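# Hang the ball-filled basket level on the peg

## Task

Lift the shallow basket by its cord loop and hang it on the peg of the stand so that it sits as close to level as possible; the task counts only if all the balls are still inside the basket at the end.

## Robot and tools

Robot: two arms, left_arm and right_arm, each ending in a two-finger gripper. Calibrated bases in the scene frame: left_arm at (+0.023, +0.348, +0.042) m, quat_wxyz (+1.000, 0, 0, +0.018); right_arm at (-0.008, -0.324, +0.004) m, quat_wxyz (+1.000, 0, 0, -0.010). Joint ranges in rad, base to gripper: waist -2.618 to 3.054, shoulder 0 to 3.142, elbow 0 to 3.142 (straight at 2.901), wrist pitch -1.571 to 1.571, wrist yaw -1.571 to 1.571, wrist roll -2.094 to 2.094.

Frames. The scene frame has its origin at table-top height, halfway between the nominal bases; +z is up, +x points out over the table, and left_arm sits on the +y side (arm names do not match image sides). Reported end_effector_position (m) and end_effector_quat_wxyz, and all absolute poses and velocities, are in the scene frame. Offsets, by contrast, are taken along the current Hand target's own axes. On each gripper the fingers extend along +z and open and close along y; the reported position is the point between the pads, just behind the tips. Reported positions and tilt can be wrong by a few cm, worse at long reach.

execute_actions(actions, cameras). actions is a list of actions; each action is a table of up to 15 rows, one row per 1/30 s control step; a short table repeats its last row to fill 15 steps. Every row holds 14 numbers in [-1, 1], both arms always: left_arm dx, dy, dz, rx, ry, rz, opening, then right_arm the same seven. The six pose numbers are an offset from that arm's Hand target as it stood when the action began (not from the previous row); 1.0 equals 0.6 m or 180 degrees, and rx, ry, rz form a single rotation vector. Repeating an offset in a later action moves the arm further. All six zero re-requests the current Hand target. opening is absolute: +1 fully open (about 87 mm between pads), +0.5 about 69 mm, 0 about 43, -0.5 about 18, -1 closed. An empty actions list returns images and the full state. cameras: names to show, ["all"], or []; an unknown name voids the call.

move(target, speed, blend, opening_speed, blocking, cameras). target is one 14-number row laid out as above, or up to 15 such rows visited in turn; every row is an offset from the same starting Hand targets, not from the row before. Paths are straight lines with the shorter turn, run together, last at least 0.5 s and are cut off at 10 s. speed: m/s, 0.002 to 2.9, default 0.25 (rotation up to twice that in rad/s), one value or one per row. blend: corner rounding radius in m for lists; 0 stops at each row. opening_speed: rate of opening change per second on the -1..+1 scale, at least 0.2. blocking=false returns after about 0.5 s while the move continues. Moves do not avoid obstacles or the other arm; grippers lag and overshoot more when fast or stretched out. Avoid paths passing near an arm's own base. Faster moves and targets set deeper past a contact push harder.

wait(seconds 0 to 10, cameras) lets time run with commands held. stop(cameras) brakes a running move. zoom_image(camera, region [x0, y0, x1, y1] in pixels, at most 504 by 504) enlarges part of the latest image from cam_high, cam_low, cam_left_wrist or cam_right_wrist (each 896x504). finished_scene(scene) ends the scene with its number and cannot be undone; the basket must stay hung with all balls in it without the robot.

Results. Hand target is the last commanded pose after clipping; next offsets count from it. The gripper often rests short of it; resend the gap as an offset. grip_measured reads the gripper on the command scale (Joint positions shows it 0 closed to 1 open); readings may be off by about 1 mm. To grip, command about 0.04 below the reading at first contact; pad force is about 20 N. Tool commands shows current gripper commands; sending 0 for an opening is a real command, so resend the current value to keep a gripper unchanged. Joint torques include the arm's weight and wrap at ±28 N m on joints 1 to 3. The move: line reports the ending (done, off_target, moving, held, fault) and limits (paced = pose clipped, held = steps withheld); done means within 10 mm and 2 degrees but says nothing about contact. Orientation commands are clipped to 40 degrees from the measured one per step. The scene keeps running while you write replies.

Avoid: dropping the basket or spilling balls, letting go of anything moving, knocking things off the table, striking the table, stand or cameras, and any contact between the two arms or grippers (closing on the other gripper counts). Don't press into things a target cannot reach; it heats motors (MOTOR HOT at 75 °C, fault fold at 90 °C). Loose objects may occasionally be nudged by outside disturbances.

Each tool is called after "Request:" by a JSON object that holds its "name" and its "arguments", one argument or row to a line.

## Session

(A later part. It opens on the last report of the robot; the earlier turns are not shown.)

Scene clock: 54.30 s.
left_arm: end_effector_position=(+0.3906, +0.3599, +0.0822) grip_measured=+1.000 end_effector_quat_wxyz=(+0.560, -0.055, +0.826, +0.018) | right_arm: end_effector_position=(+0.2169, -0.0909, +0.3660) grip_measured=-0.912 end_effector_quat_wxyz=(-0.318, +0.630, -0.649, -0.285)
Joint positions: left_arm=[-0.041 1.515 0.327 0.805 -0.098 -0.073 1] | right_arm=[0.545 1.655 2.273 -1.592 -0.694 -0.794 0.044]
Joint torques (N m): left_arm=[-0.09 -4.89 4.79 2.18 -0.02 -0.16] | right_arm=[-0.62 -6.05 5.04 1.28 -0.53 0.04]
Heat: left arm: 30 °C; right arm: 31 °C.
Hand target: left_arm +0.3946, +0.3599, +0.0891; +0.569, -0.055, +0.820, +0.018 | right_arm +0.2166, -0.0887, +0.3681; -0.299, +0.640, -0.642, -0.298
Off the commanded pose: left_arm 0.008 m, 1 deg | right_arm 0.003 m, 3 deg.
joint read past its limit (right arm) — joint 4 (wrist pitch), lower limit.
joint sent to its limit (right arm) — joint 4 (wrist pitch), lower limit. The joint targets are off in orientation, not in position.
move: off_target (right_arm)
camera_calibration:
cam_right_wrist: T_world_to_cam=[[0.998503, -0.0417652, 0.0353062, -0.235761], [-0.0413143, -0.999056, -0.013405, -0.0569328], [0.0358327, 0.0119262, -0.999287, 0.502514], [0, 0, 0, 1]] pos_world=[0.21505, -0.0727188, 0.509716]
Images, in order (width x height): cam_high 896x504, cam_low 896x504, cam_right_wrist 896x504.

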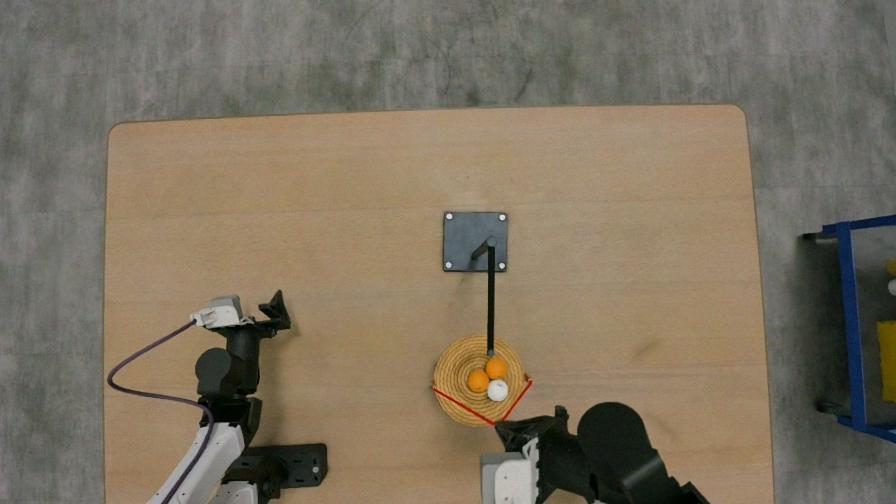

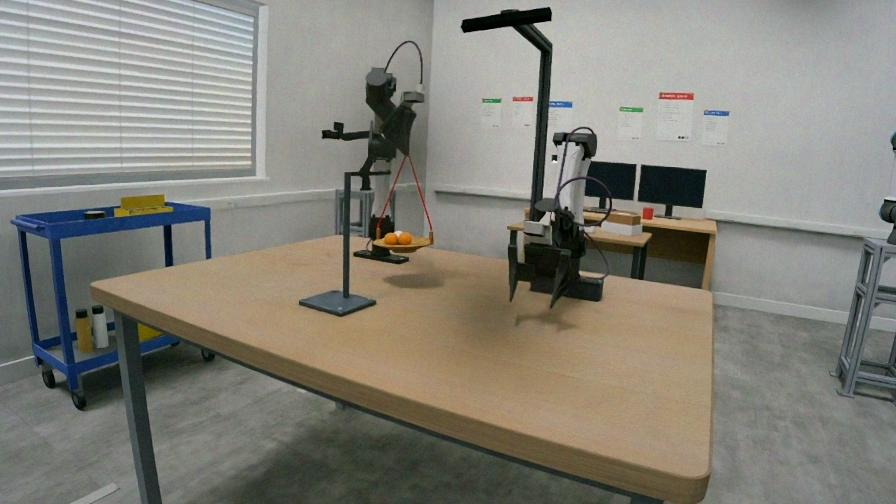

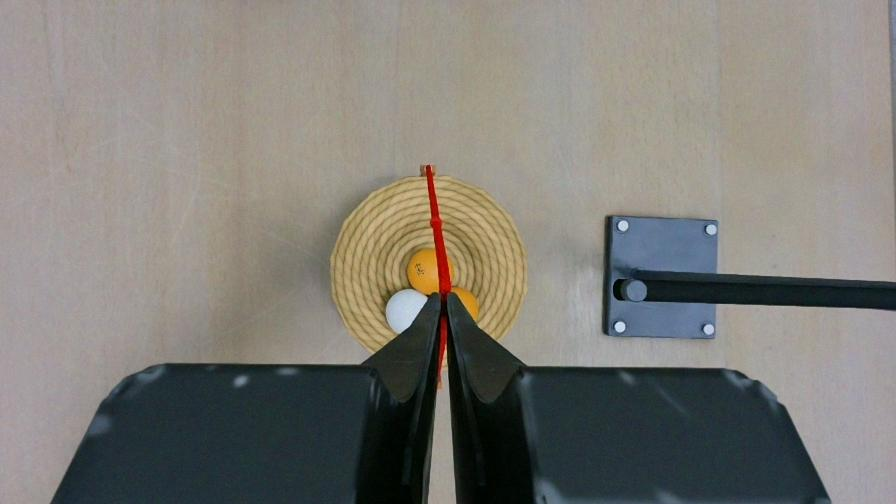

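Request:
{"name": "move", "arguments": {
  "target": [0,0,0,0,0,0,1,0,-0.2167,0,0,0,0,-1],
  "speed": 0.06,
  "cameras": ["cam_high","cam_low","cam_right_wrist"]
}}

Request:
{"name": "zoom_image", "arguments": {
  "camera": "cam_low",
  "region": [310, 130, 450, 290]
}}

Request:
{"name": "zoom_image", "arguments": {
  "camera": "cam_high",
  "region": [410, 270, 570, 400]
}}

Scene clock: 57.67 s.
left_arm: end_effector_position=(+0.3906, +0.3599, +0.0822) grip_measured=+1.000 end_effector_quat_wxyz=(+0.560, -0.055, +0.826, +0.018) | right_arm: end_effector_position=(+0.3434, -0.0923, +0.3645) grip_measured=-0.912 end_effector_quat_wxyz=(-0.388, +0.597, -0.646, -0.275)
Joint positions: left_arm=[-0.041 1.515 0.327 0.805 -0.098 -0.073 1] | right_arm=[0.355 2.054 2.745 -1.594 -0.799 -0.867 0.044]
Joint torques (N m): left_arm=[-0.18 -4.89 4.85 2.19 -0.04 -0.13] | right_arm=[-0.53 -8.16 7.17 1.34 -0.57 0.1]
Heat: left arm: 30 °C; right arm: 31 °C.
Hand target: left_arm +0.3946, +0.3599, +0.0891; +0.569, -0.055, +0.820, +0.018 | right_arm +0.3466, -0.0890, +0.3682; -0.299, +0.640, -0.642, -0.298
Off the commanded pose: left_arm 0.008 m, 1 deg | right_arm 0.006 m, 12 deg.
joint read past its limit (right arm) — joint 4 (wrist pitch), lower limit.
joint sent to its limit (right arm) — joint 4 (wrist pitch), lower limit. The joint targets are off in orientation, not in position.
move: off_target (right_arm)
camera_calibration:
cam_right_wrist: T_world_to_cam=[[0.984601, -0.132651, 0.113862, -0.394313], [-0.119137, -0.985809, -0.118271, 0.0130135], [0.127934, 0.102884, -0.986432, 0.468576], [0, 0, 0, 1]] pos_world=[0.329844, -0.0876863, 0.508655]
Images, in order (width x height): cam_high 896x504, cam_low 896x504, cam_right_wrist 896x504.

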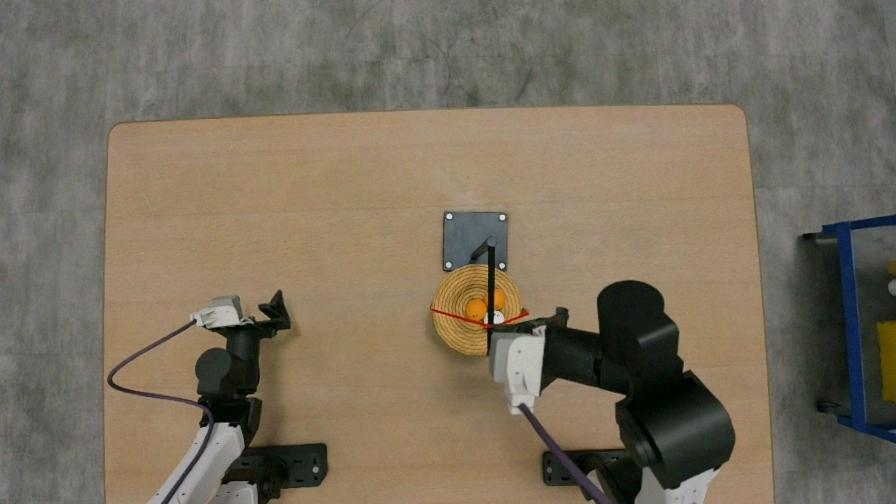

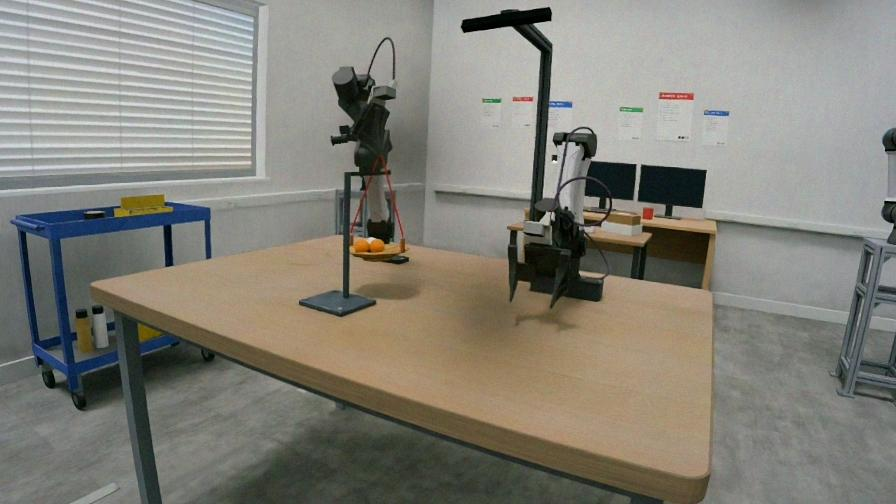

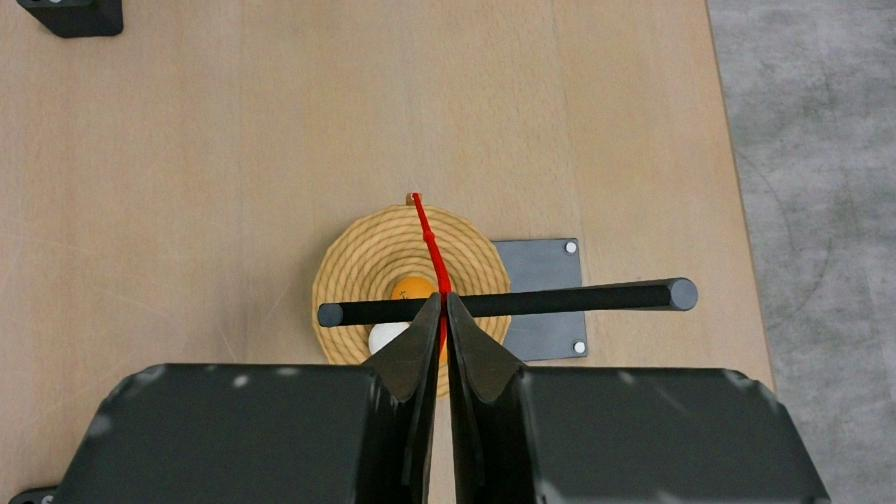

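Scaled by 3.150 from the camera's 896x504 image, which has a finer 1280x720 frame.

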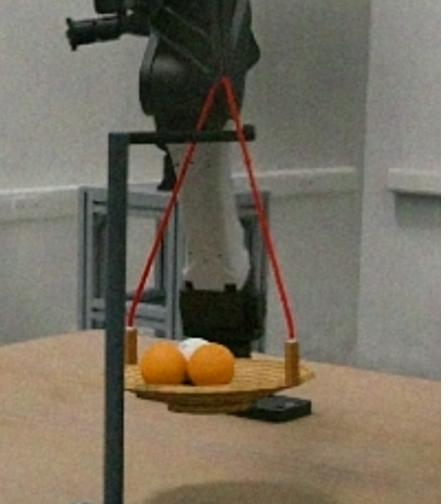

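Scaled by 3.150 from the camera's 896x504 image, which has a finer 1280x720 frame.

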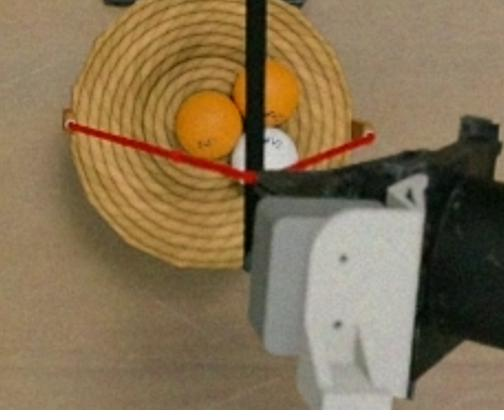

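Request:
{"name": "move", "arguments": {
  "target": [0,0,0,0,0,0,1,0.0255,0,0.0214,0,0,0,-1],
  "speed": 0.03,
  "cameras": ["cam_high","cam_low","cam_right_wrist"]
}}

Request:
{"name": "zoom_image", "arguments": {
  "camera": "cam_low",
  "region": [310, 130, 450, 290]
}}

Request:
{"name": "zoom_image", "arguments": {
  "camera": "cam_right_wrist",
  "region": [300, 180, 580, 420]
}}

Scene clock: 61.70 s.
left_arm: end_effector_position=(+0.3906, +0.3599, +0.0822) grip_measured=+1.000 end_effector_quat_wxyz=(+0.560, -0.055, +0.826, +0.018) | right_arm: end_effector_position=(+0.3454, -0.0923, +0.3481) grip_measured=-0.912 end_effector_quat_wxyz=(-0.369, +0.606, -0.647, -0.278)
Joint positions: left_arm=[-0.041 1.515 0.327 0.805 -0.098 -0.073 1] | right_arm=[0.355 2.054 2.683 -1.594 -0.799 -0.908 0.044]
Joint torques (N m): left_arm=[-0.23 -4.9 4.89 2.2 -0.02 -0.15] | right_arm=[0.01 -9.32 4.98 1.27 -0.49 0.01]
Heat: left arm: 30 °C; right arm: 31 °C.
Hand target: left_arm +0.3946, +0.3599, +0.0891; +0.569, -0.055, +0.820, +0.018 | right_arm +0.3466, -0.0890, +0.3482; -0.299, +0.640, -0.642, -0.298
Off the commanded pose: left_arm 0.008 m, 1 deg | right_arm 0.004 m, 9 deg.
joint read past its limit (right arm) — joint 4 (wrist pitch), lower limit.
joint sent to its limit (right arm) — joint 4 (wrist pitch), lower limit. The joint targets are off in orientation, not in position.
move: off_target (right_arm)
camera_calibration:
cam_right_wrist: T_world_to_cam=[[0.990013, -0.107283, 0.091462, -0.386119], [-0.0991503, -0.991061, -0.0892599, -0.00615221], [0.10022, 0.0792999, -0.9918, 0.461462], [0, 0, 0, 1]] pos_world=[0.335405, -0.0841151, 0.492445]
Images, in order (width x height): cam_high 896x504, cam_low 896x504, cam_right_wrist 896x504.

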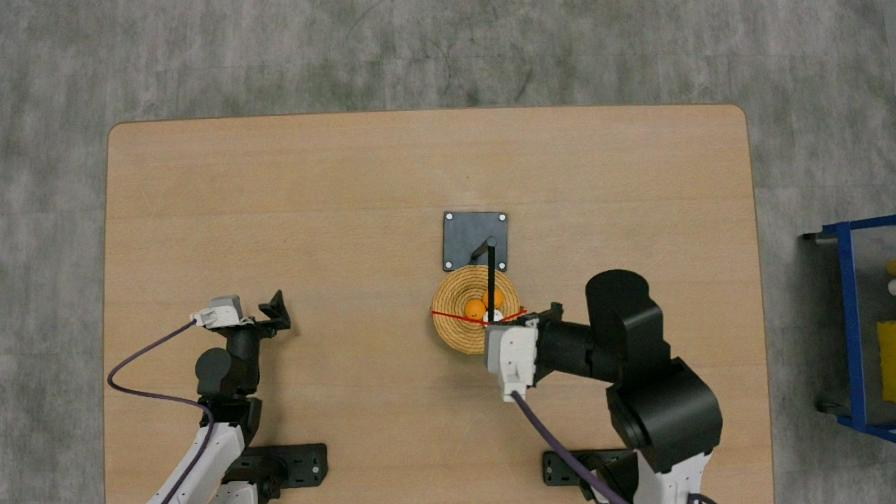

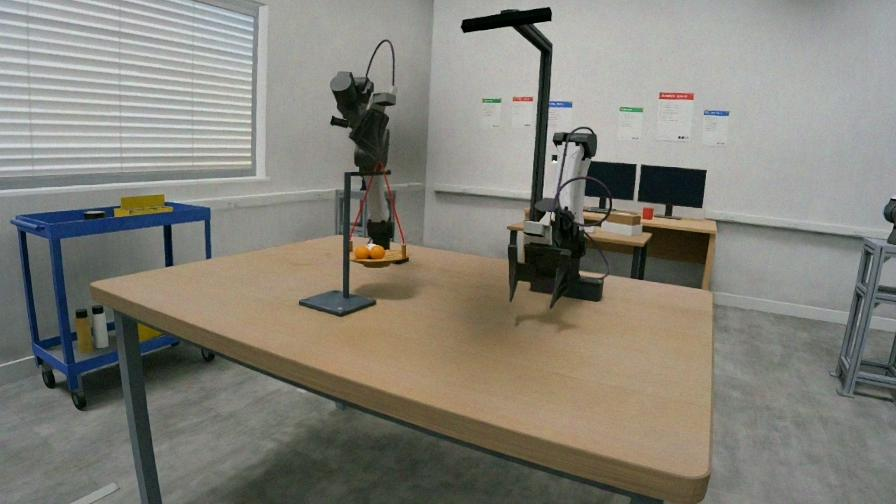

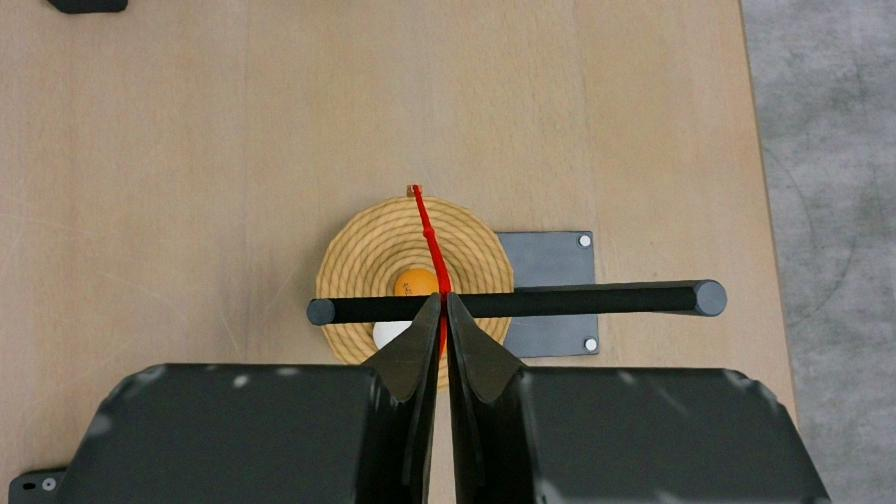

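Scaled by 3.150 from the camera's 896x504 image, which has a finer 1280x720 frame.

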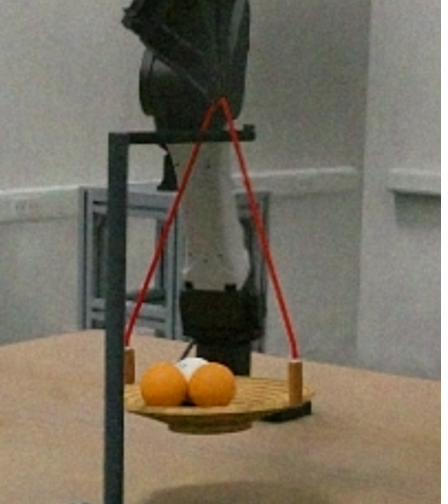

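Scaled by 1.800 from the camera's 896x504 image, which has a finer 1280x720 frame.

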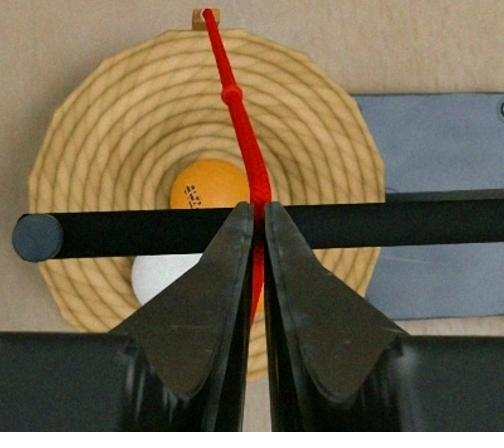

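Request:
{"name": "move", "arguments": {
  "target": [0,0,0,0,0,0,1,0.0178,0,0.015,0,0,0,-1],
  "speed": 0.03,
  "cameras": ["cam_low","cam_right_wrist"]
}}

Request:
{"name": "zoom_image", "arguments": {
  "camera": "cam_low",
  "region": [340, 140, 440, 220]
}}

Request:
{"name": "zoom_image", "arguments": {
  "camera": "cam_right_wrist",
  "region": [300, 180, 580, 420]
}}

Scene clock: 64.80 s.
left_arm: end_effector_position=(+0.3906, +0.3599, +0.0822) grip_measured=+1.000 end_effector_quat_wxyz=(+0.560, -0.055, +0.826, +0.018) | right_arm: end_effector_position=(+0.3462, -0.0926, +0.3337) grip_measured=-0.912 end_effector_quat_wxyz=(-0.351, +0.612, -0.650, -0.283)
Joint positions: left_arm=[-0.041 1.515 0.327 0.805 -0.098 -0.073 1] | right_arm=[0.355 2.054 2.629 -1.594 -0.799 -0.939 0.044]
Joint torques (N m): left_arm=[-0.2 -4.89 4.88 2.18 0 -0.14] | right_arm=[0.38 -9.81 5.18 1.2 -0.43 0.06]
Heat: left arm: 30 °C; right arm: 31 °C.
Hand target: left_arm +0.3946, +0.3599, +0.0891; +0.569, -0.055, +0.820, +0.018 | right_arm +0.3466, -0.0890, +0.3342; -0.299, +0.640, -0.642, -0.298
Off the commanded pose: left_arm 0.008 m, 1 deg | right_arm 0.004 m, 7 deg.
joint read past its limit (right arm) — joint 4 (wrist pitch), lower limit.
joint sent to its limit (right arm) — joint 4 (wrist pitch), lower limit. The joint targets are off in orientation, not in position.
move: off_target (right_arm)
camera_calibration:
cam_right_wrist: T_world_to_cam=[[0.993861, -0.0872518, 0.0680267, -0.377298], [-0.0828268, -0.994418, -0.0653625, -0.021616], [0.0733499, 0.0593268, -0.99554, 0.455805], [0, 0, 0, 1]] pos_world=[0.339758, -0.0814567, 0.478025]
Images, in order (width x height): cam_low 896x504, cam_right_wrist 896x504.

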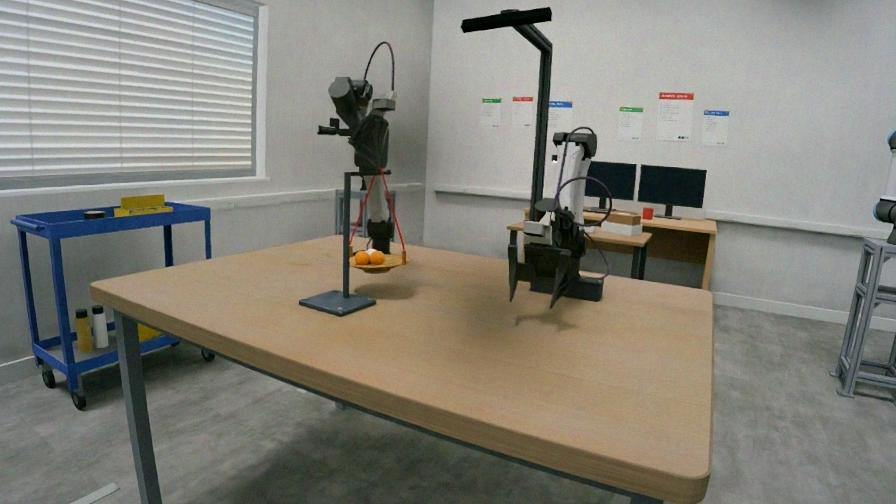

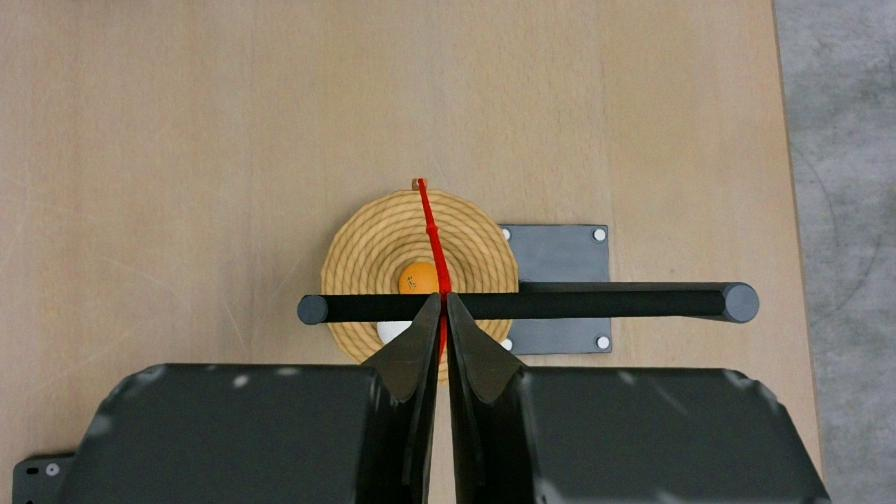

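Scaled by 5.040 from the camera's 896x504 image, which has a finer 1280x720 frame.

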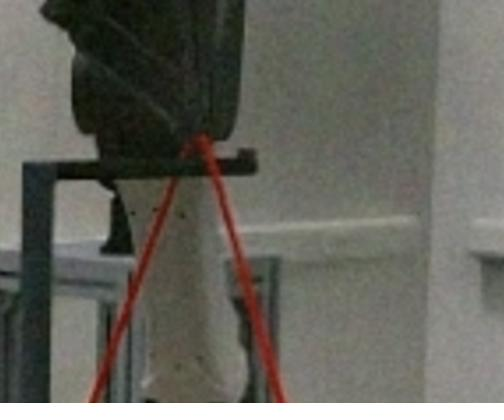

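Scaled by 1.800 from the camera's 896x504 image, which has a finer 1280x720 frame.

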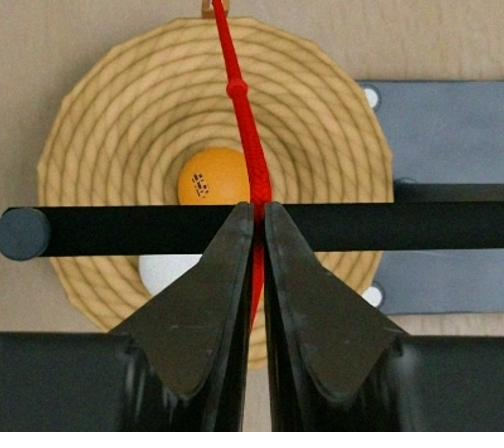

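Request:
{"name": "move", "arguments": {
  "target": [0,0,0,0,0,0,1,0.0089,0.003,0.0075,0,0,0,-1],
  "speed": 0.02,
  "cameras": ["cam_low","cam_right_wrist"]
}}

Request:
{"name": "zoom_image", "arguments": {
  "camera": "cam_low",
  "region": [340, 140, 440, 220]
}}

Request:
{"name": "zoom_image", "arguments": {
  "camera": "cam_right_wrist",
  "region": [300, 180, 580, 420]
}}

Scene clock: 68.20 s.
left_arm: end_effector_position=(+0.3906, +0.3599, +0.0822) grip_measured=+1.000 end_effector_quat_wxyz=(+0.560, -0.055, +0.826, +0.018) | right_arm: end_effector_position=(+0.3466, -0.0919, +0.3281) grip_measured=-0.912 end_effector_quat_wxyz=(-0.345, +0.616, -0.648, -0.286)
Joint positions: left_arm=[-0.041 1.515 0.327 0.805 -0.098 -0.073 1] | right_arm=[0.355 2.054 2.604 -1.589 -0.805 -0.954 0.044]
Joint torques (N m): left_arm=[-0.2 -4.97 4.85 2.19 -0.04 -0.15] | right_arm=[0.68 -10.51 4.34 1.13 -0.35 0.03]
Heat: left arm: 30 °C; right arm: 30 °C.
Hand target: left_arm +0.3946, +0.3599, +0.0891; +0.569, -0.055, +0.820, +0.018 | right_arm +0.3448, -0.0890, +0.3273; -0.299, +0.640, -0.642, -0.298
Off the commanded pose: left_arm 0.008 m, 1 deg | right_arm 0.003 m, 6 deg.
joint read past its limit (right arm) — joint 4 (wrist pitch), lower limit.
joint sent to its limit (right arm) — joint 4 (wrist pitch), lower limit. The joint targets are off in orientation, not in position.
move: off_target (right_arm)
camera_calibration:
cam_right_wrist: T_world_to_cam=[[0.995387, -0.0752677, 0.0594957, -0.373947], [-0.0716277, -0.995557, -0.0611139, -0.0265568], [0.0638313, 0.0565704, -0.996356, 0.45334], [0, 0, 0, 1]] pos_world=[0.341383, -0.0802306, 0.472313]
Images, in order (width x height): cam_low 896x504, cam_right_wrist 896x504.

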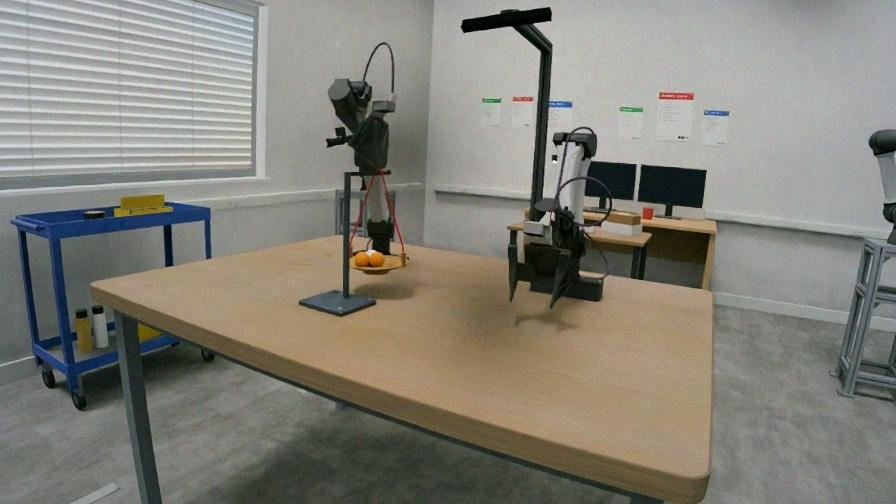

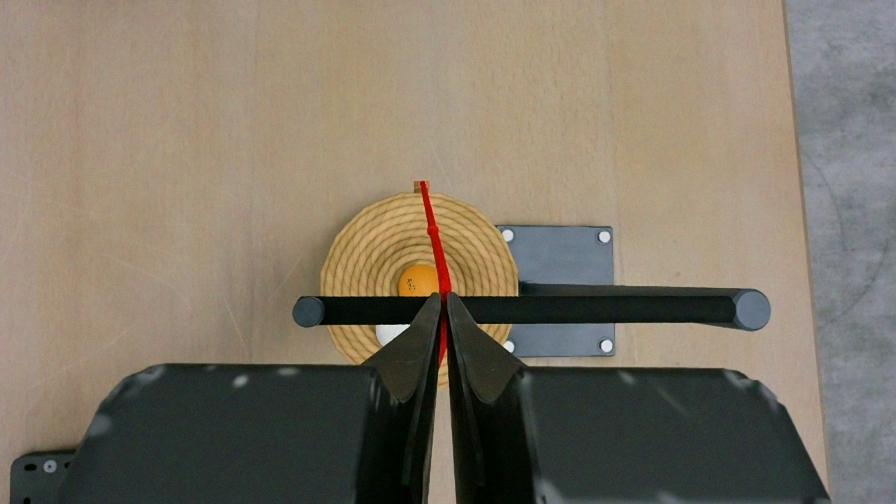

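Scaled by 5.040 from the camera's 896x504 image, which has a finer 1280x720 frame.

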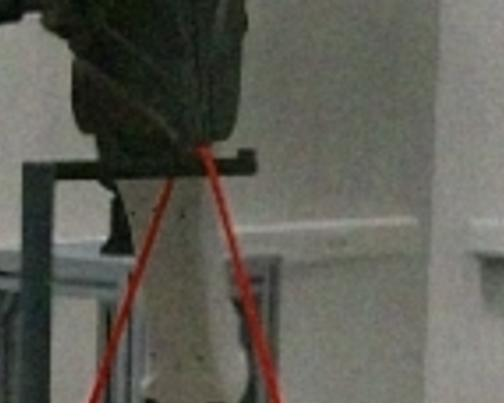

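Scaled by 1.800 from the camera's 896x504 image, which has a finer 1280x720 frame.

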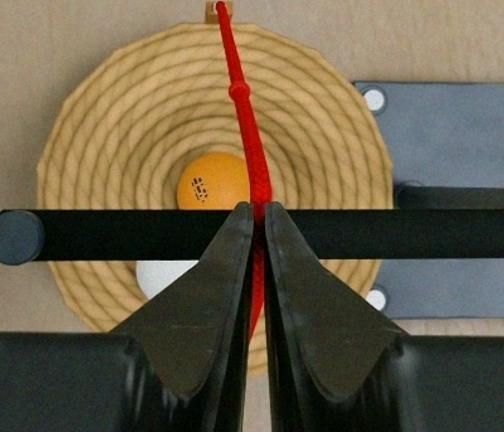

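Request:
{"name": "move", "arguments": {
  "target": [0,0,0,0,0,0,1,0.0051,0,0.0043,0,0,0,-1],
  "speed": 0.02,
  "cameras": ["cam_low","cam_right_wrist"]
}}

Request:
{"name": "zoom_image", "arguments": {
  "camera": "cam_low",
  "region": [340, 140, 440, 220]
}}

Scene clock: 71.07 s.
left_arm: end_effector_position=(+0.3906, +0.3599, +0.0822) grip_measured=+1.000 end_effector_quat_wxyz=(+0.560, -0.055, +0.826, +0.018) | right_arm: end_effector_position=(+0.3461, -0.0903, +0.3271) grip_measured=-0.912 end_effector_quat_wxyz=(-0.345, +0.617, -0.644, -0.291)
Joint positions: left_arm=[-0.041 1.515 0.327 0.805 -0.098 -0.073 1] | right_arm=[0.355 2.054 2.595 -1.586 -0.817 -0.961 0.044]
Joint torques (N m): left_arm=[-0.12 -4.93 4.78 2.2 -0.02 -0.17] | right_arm=[0.73 -10.48 3.82 1.09 -0.22 0.01]
Heat: left arm: 30 °C; right arm: 30 °C.
Hand target: left_arm +0.3946, +0.3599, +0.0891; +0.569, -0.055, +0.820, +0.018 | right_arm +0.3449, -0.0890, +0.3233; -0.299, +0.640, -0.642, -0.298
Off the commanded pose: left_arm 0.008 m, 1 deg | right_arm 0.004 m, 6 deg.
joint sent to its limit (right arm) — joint 4 (wrist pitch), lower limit. The joint targets are off in orientation, not in position.
move: off_target (right_arm)
camera_calibration:
cam_right_wrist: T_world_to_cam=[[0.996302, -0.0652422, 0.0559125, -0.371507], [-0.0613744, -0.995775, -0.0683055, -0.0263349], [0.0601327, 0.0646213, -0.996096, 0.454299], [0, 0, 0, 1]] pos_world=[0.341199, -0.079819, 0.471498]
Images, in order (width x height): cam_low 896x504, cam_right_wrist 896x504.

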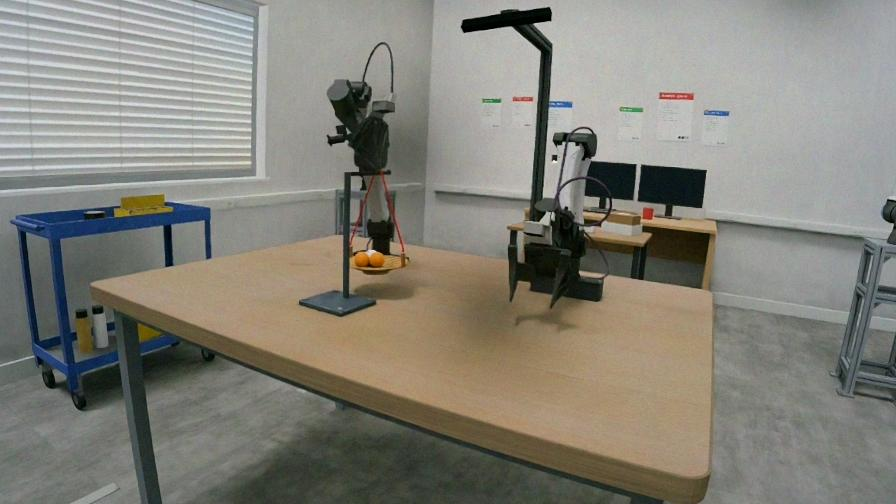

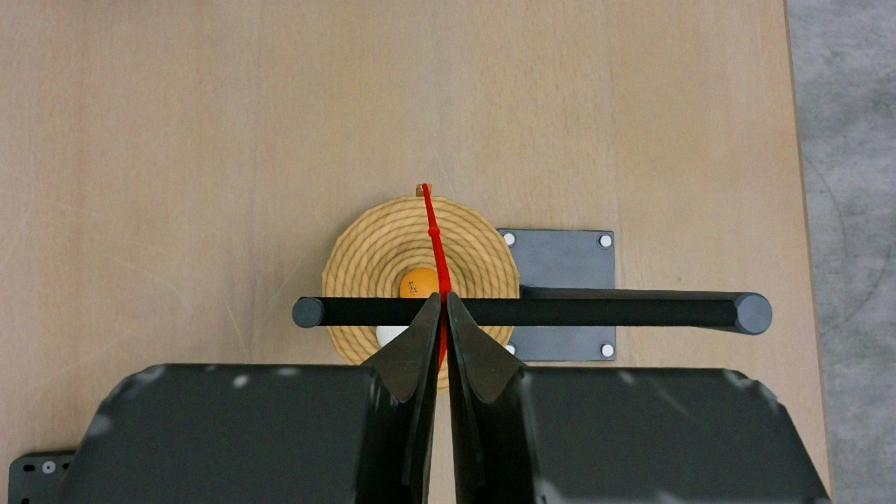

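Scaled by 5.040 from the camera's 896x504 image, which has a finer 1280x720 frame.

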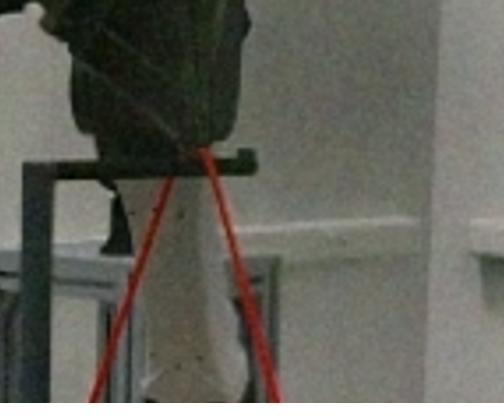

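Request:
{"name": "move", "arguments": {
  "target": [
    [0,0,0,0,0,0,1,-0.003,0,-0.0025,0,0,0,-1],
    [0,0,0,0,0,0,1,-0.003,0,-0.0025,0,0,0,-0.5]
  ],
  "speed": 0.02,
  "opening_speed": 0.2,
  "cameras": ["cam_low","cam_right_wrist"]
}}

Request:
{"name": "zoom_image", "arguments": {
  "camera": "cam_low",
  "region": [310, 130, 450, 290]
}}

Request:
{"name": "zoom_image", "arguments": {
  "camera": "cam_right_wrist",
  "region": [300, 180, 580, 420]
}}

Scene clock: 76.43 s.
left_arm: end_effector_position=(+0.3906, +0.3599, +0.0822) grip_measured=+1.000 end_effector_quat_wxyz=(+0.560, -0.055, +0.826, +0.018) | right_arm: end_effector_position=(+0.3477, -0.0896, +0.3279) grip_measured=-0.500 end_effector_quat_wxyz=(-0.349, +0.618, -0.642, -0.290)
Joint positions: left_arm=[-0.041 1.515 0.327 0.805 -0.098 -0.073 1] | right_arm=[0.355 2.054 2.595 -1.577 -0.818 -0.962 0.25]
Joint torques (N m): left_arm=[-0.17 -5.03 4.88 2.19 -0.03 -0.16] | right_arm=[0.7 -10.55 4.66 1.01 -0.22 0.06]
Heat: left arm: 31 °C; right arm: 30 °C.
Hand target: left_arm +0.3946, +0.3599, +0.0891; +0.569, -0.055, +0.820, +0.018 | right_arm +0.3449, -0.0890, +0.3257; -0.299, +0.640, -0.642, -0.298
Off the commanded pose: left_arm 0.008 m, 1 deg | right_arm 0.004 m, 6 deg.
joint sent to its limit (right arm) — joint 4 (wrist pitch), lower limit. The joint targets are off in orientation, not in position.
move: off_target (right_arm); target 2's new opening was sent with right_arm's hand 0.002 m and 6 deg from that target
camera_calibration:
cam_right_wrist: T_world_to_cam=[[0.995839, -0.0648582, 0.0640226, -0.375572], [-0.060194, -0.995567, -0.0722735, -0.0245715], [0.0684263, 0.068119, -0.995328, 0.452153], [0, 0, 0, 1]] pos_world=[0.34159, -0.0796217, 0.47231]
Images, in order (width x height): cam_low 896x504, cam_right_wrist 896x504.

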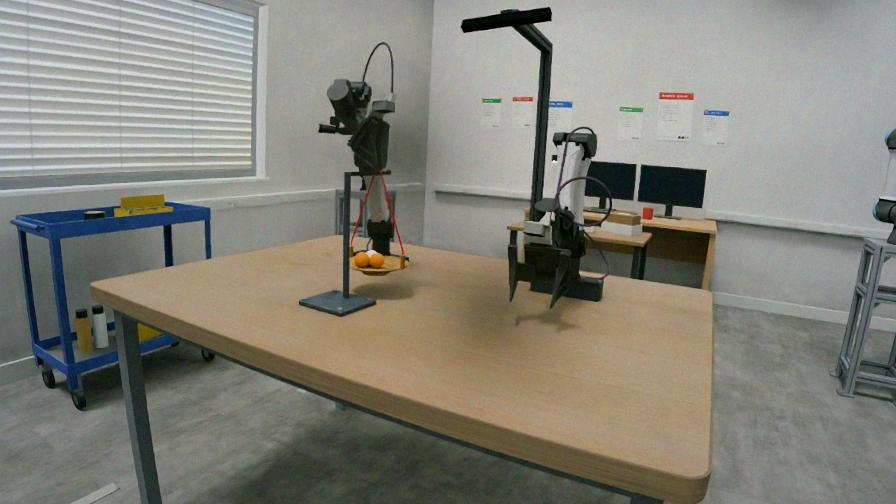

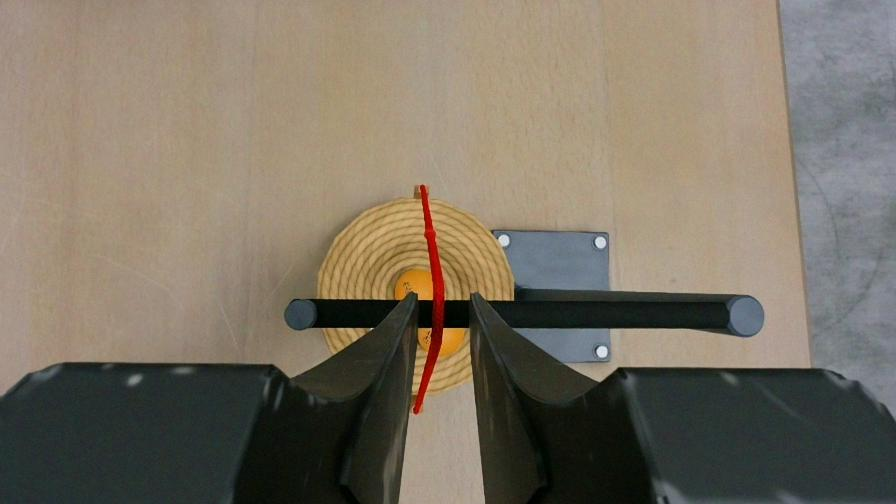

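Scaled by 3.150 from the camera's 896x504 image, which has a finer 1280x720 frame.

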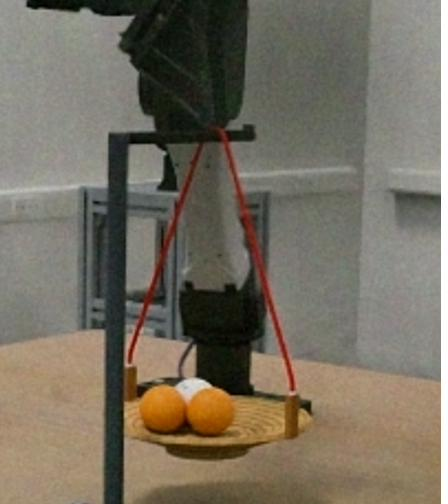

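Scaled by 1.800 from the camera's 896x504 image, which has a finer 1280x720 frame.

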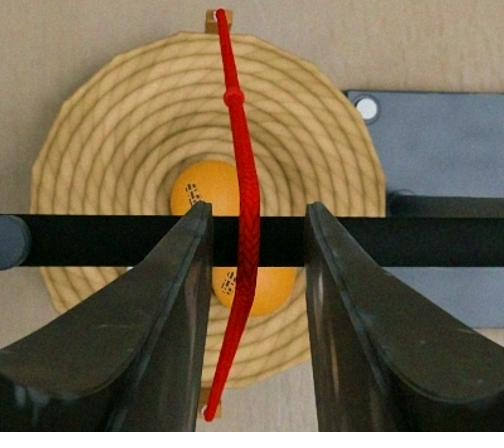

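Request:
{"name": "move", "arguments": {
  "target": [
    [0,0,0,0,0,0,1,-0.102,0,-0.0857,0,0,0,-0.5],
    [0,0,0,0,0,0,1,0.033,0,-0.299,0,0,0,-0.5]
  ],
  "speed": [0.05,0.15],
  "blend": [0.01,0],
  "cameras": ["cam_high","cam_low","cam_right_wrist"]
}}

Request:
{"name": "zoom_image", "arguments": {
  "camera": "cam_low",
  "region": [310, 130, 450, 290]
}}

Request:
{"name": "zoom_image", "arguments": {
  "camera": "cam_high",
  "region": [410, 240, 570, 370]
}}

Scene clock: 80.10 s.
left_arm: end_effector_position=(+0.3906, +0.3599, +0.0822) grip_measured=+1.000 end_effector_quat_wxyz=(+0.560, -0.055, +0.826, +0.018) | right_arm: end_effector_position=(+0.3552, -0.2418, +0.4159) grip_measured=-0.500 end_effector_quat_wxyz=(+0.510, -0.518, +0.655, +0.207)
Joint positions: left_arm=[-0.041 1.515 0.327 0.805 -0.098 -0.073 1] | right_arm=[-0.116 1.841 2.56 -1.578 -1.023 -1.064 0.25]
Joint torques (N m): left_arm=[-0.2 -4.97 4.94 2.2 -0.05 -0.14] | right_arm=[-0.23 -10.32 4.15 1.13 -0.53 0.05]
Heat: left arm: 31 °C; right arm: 30 °C.
Hand target: left_arm +0.3946, +0.3599, +0.0891; +0.569, -0.055, +0.820, +0.018 | right_arm +0.3444, -0.2391, +0.4258; +0.299, -0.640, +0.642, +0.298
Off the commanded pose: left_arm 0.008 m, 1 deg | right_arm 0.015 m, 30 deg.
elbow stopped short (right arm): the move would have taken joint 3 (elbow) straighter than the controller allows.
joint sent to its limit (right arm) — joint 4 (wrist pitch), lower limit. The joint targets are off in orientation, not in position.
move: off_target (right_arm)
camera_calibration:
cam_right_wrist: T_world_to_cam=[[0.889081, -0.374878, 0.262682, -0.518138], [-0.305817, -0.913443, -0.268511, 0.0194315], [0.340604, 0.158395, -0.926769, 0.446193], [0, 0, 0, 1]] pos_world=[0.314634, -0.247164, 0.554841]
Images, in order (width x height): cam_high 896x504, cam_low 896x504, cam_right_wrist 896x504.

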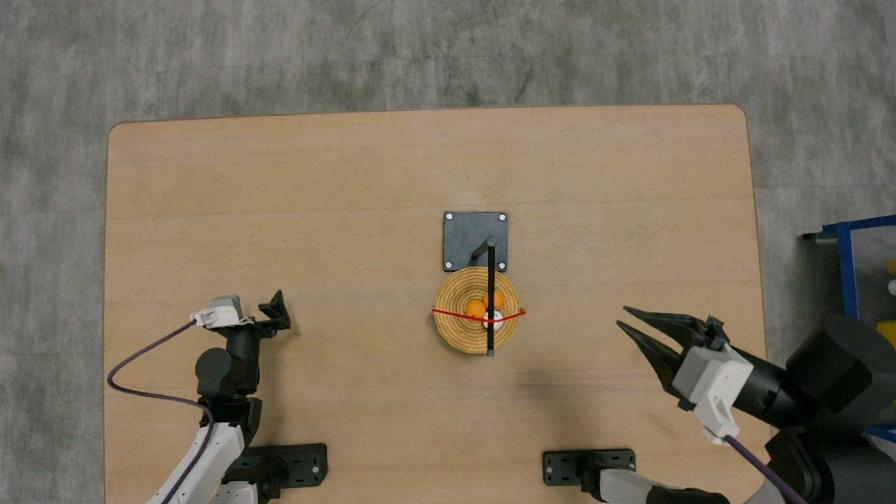

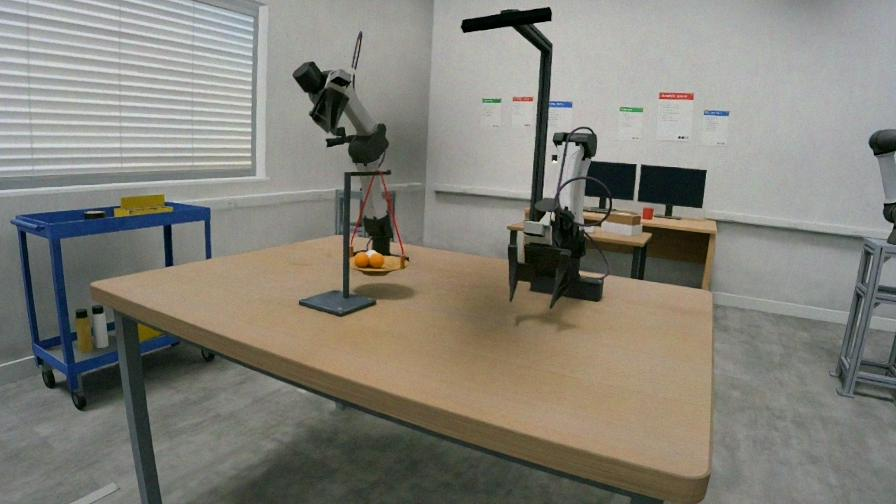

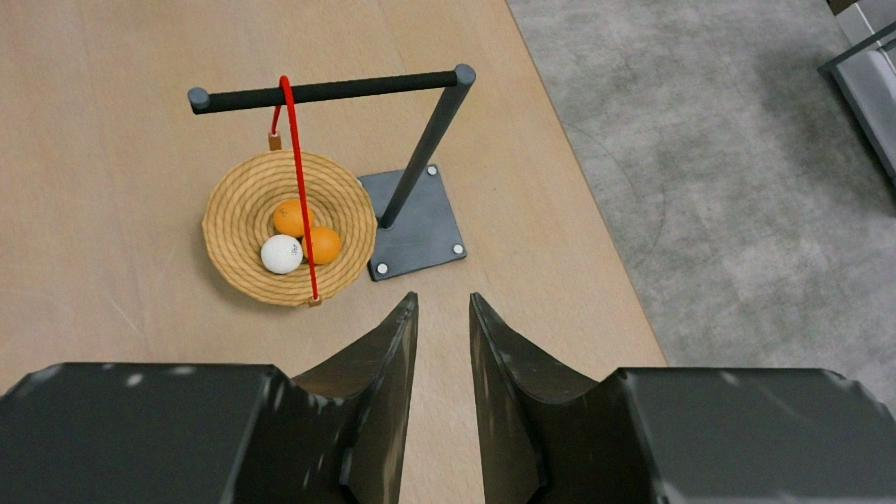

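Scaled by 3.150 from the camera's 896x504 image, which has a finer 1280x720 frame.

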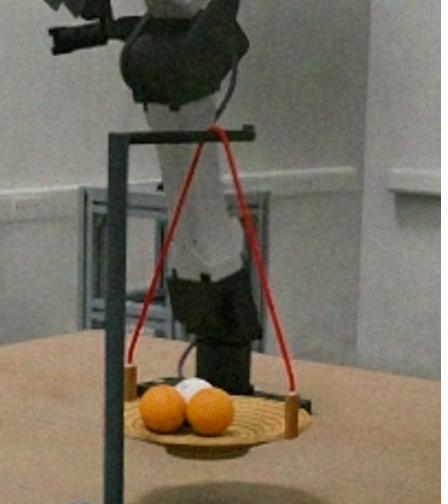

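Scaled by 3.150 from the camera's 896x504 image, which has a finer 1280x720 frame.

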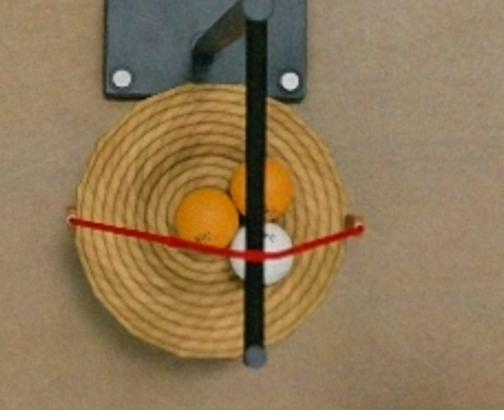

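Request:
{"name": "finished_scene", "arguments": {
  "scene": 1
}}

The scene is finished: the task was done.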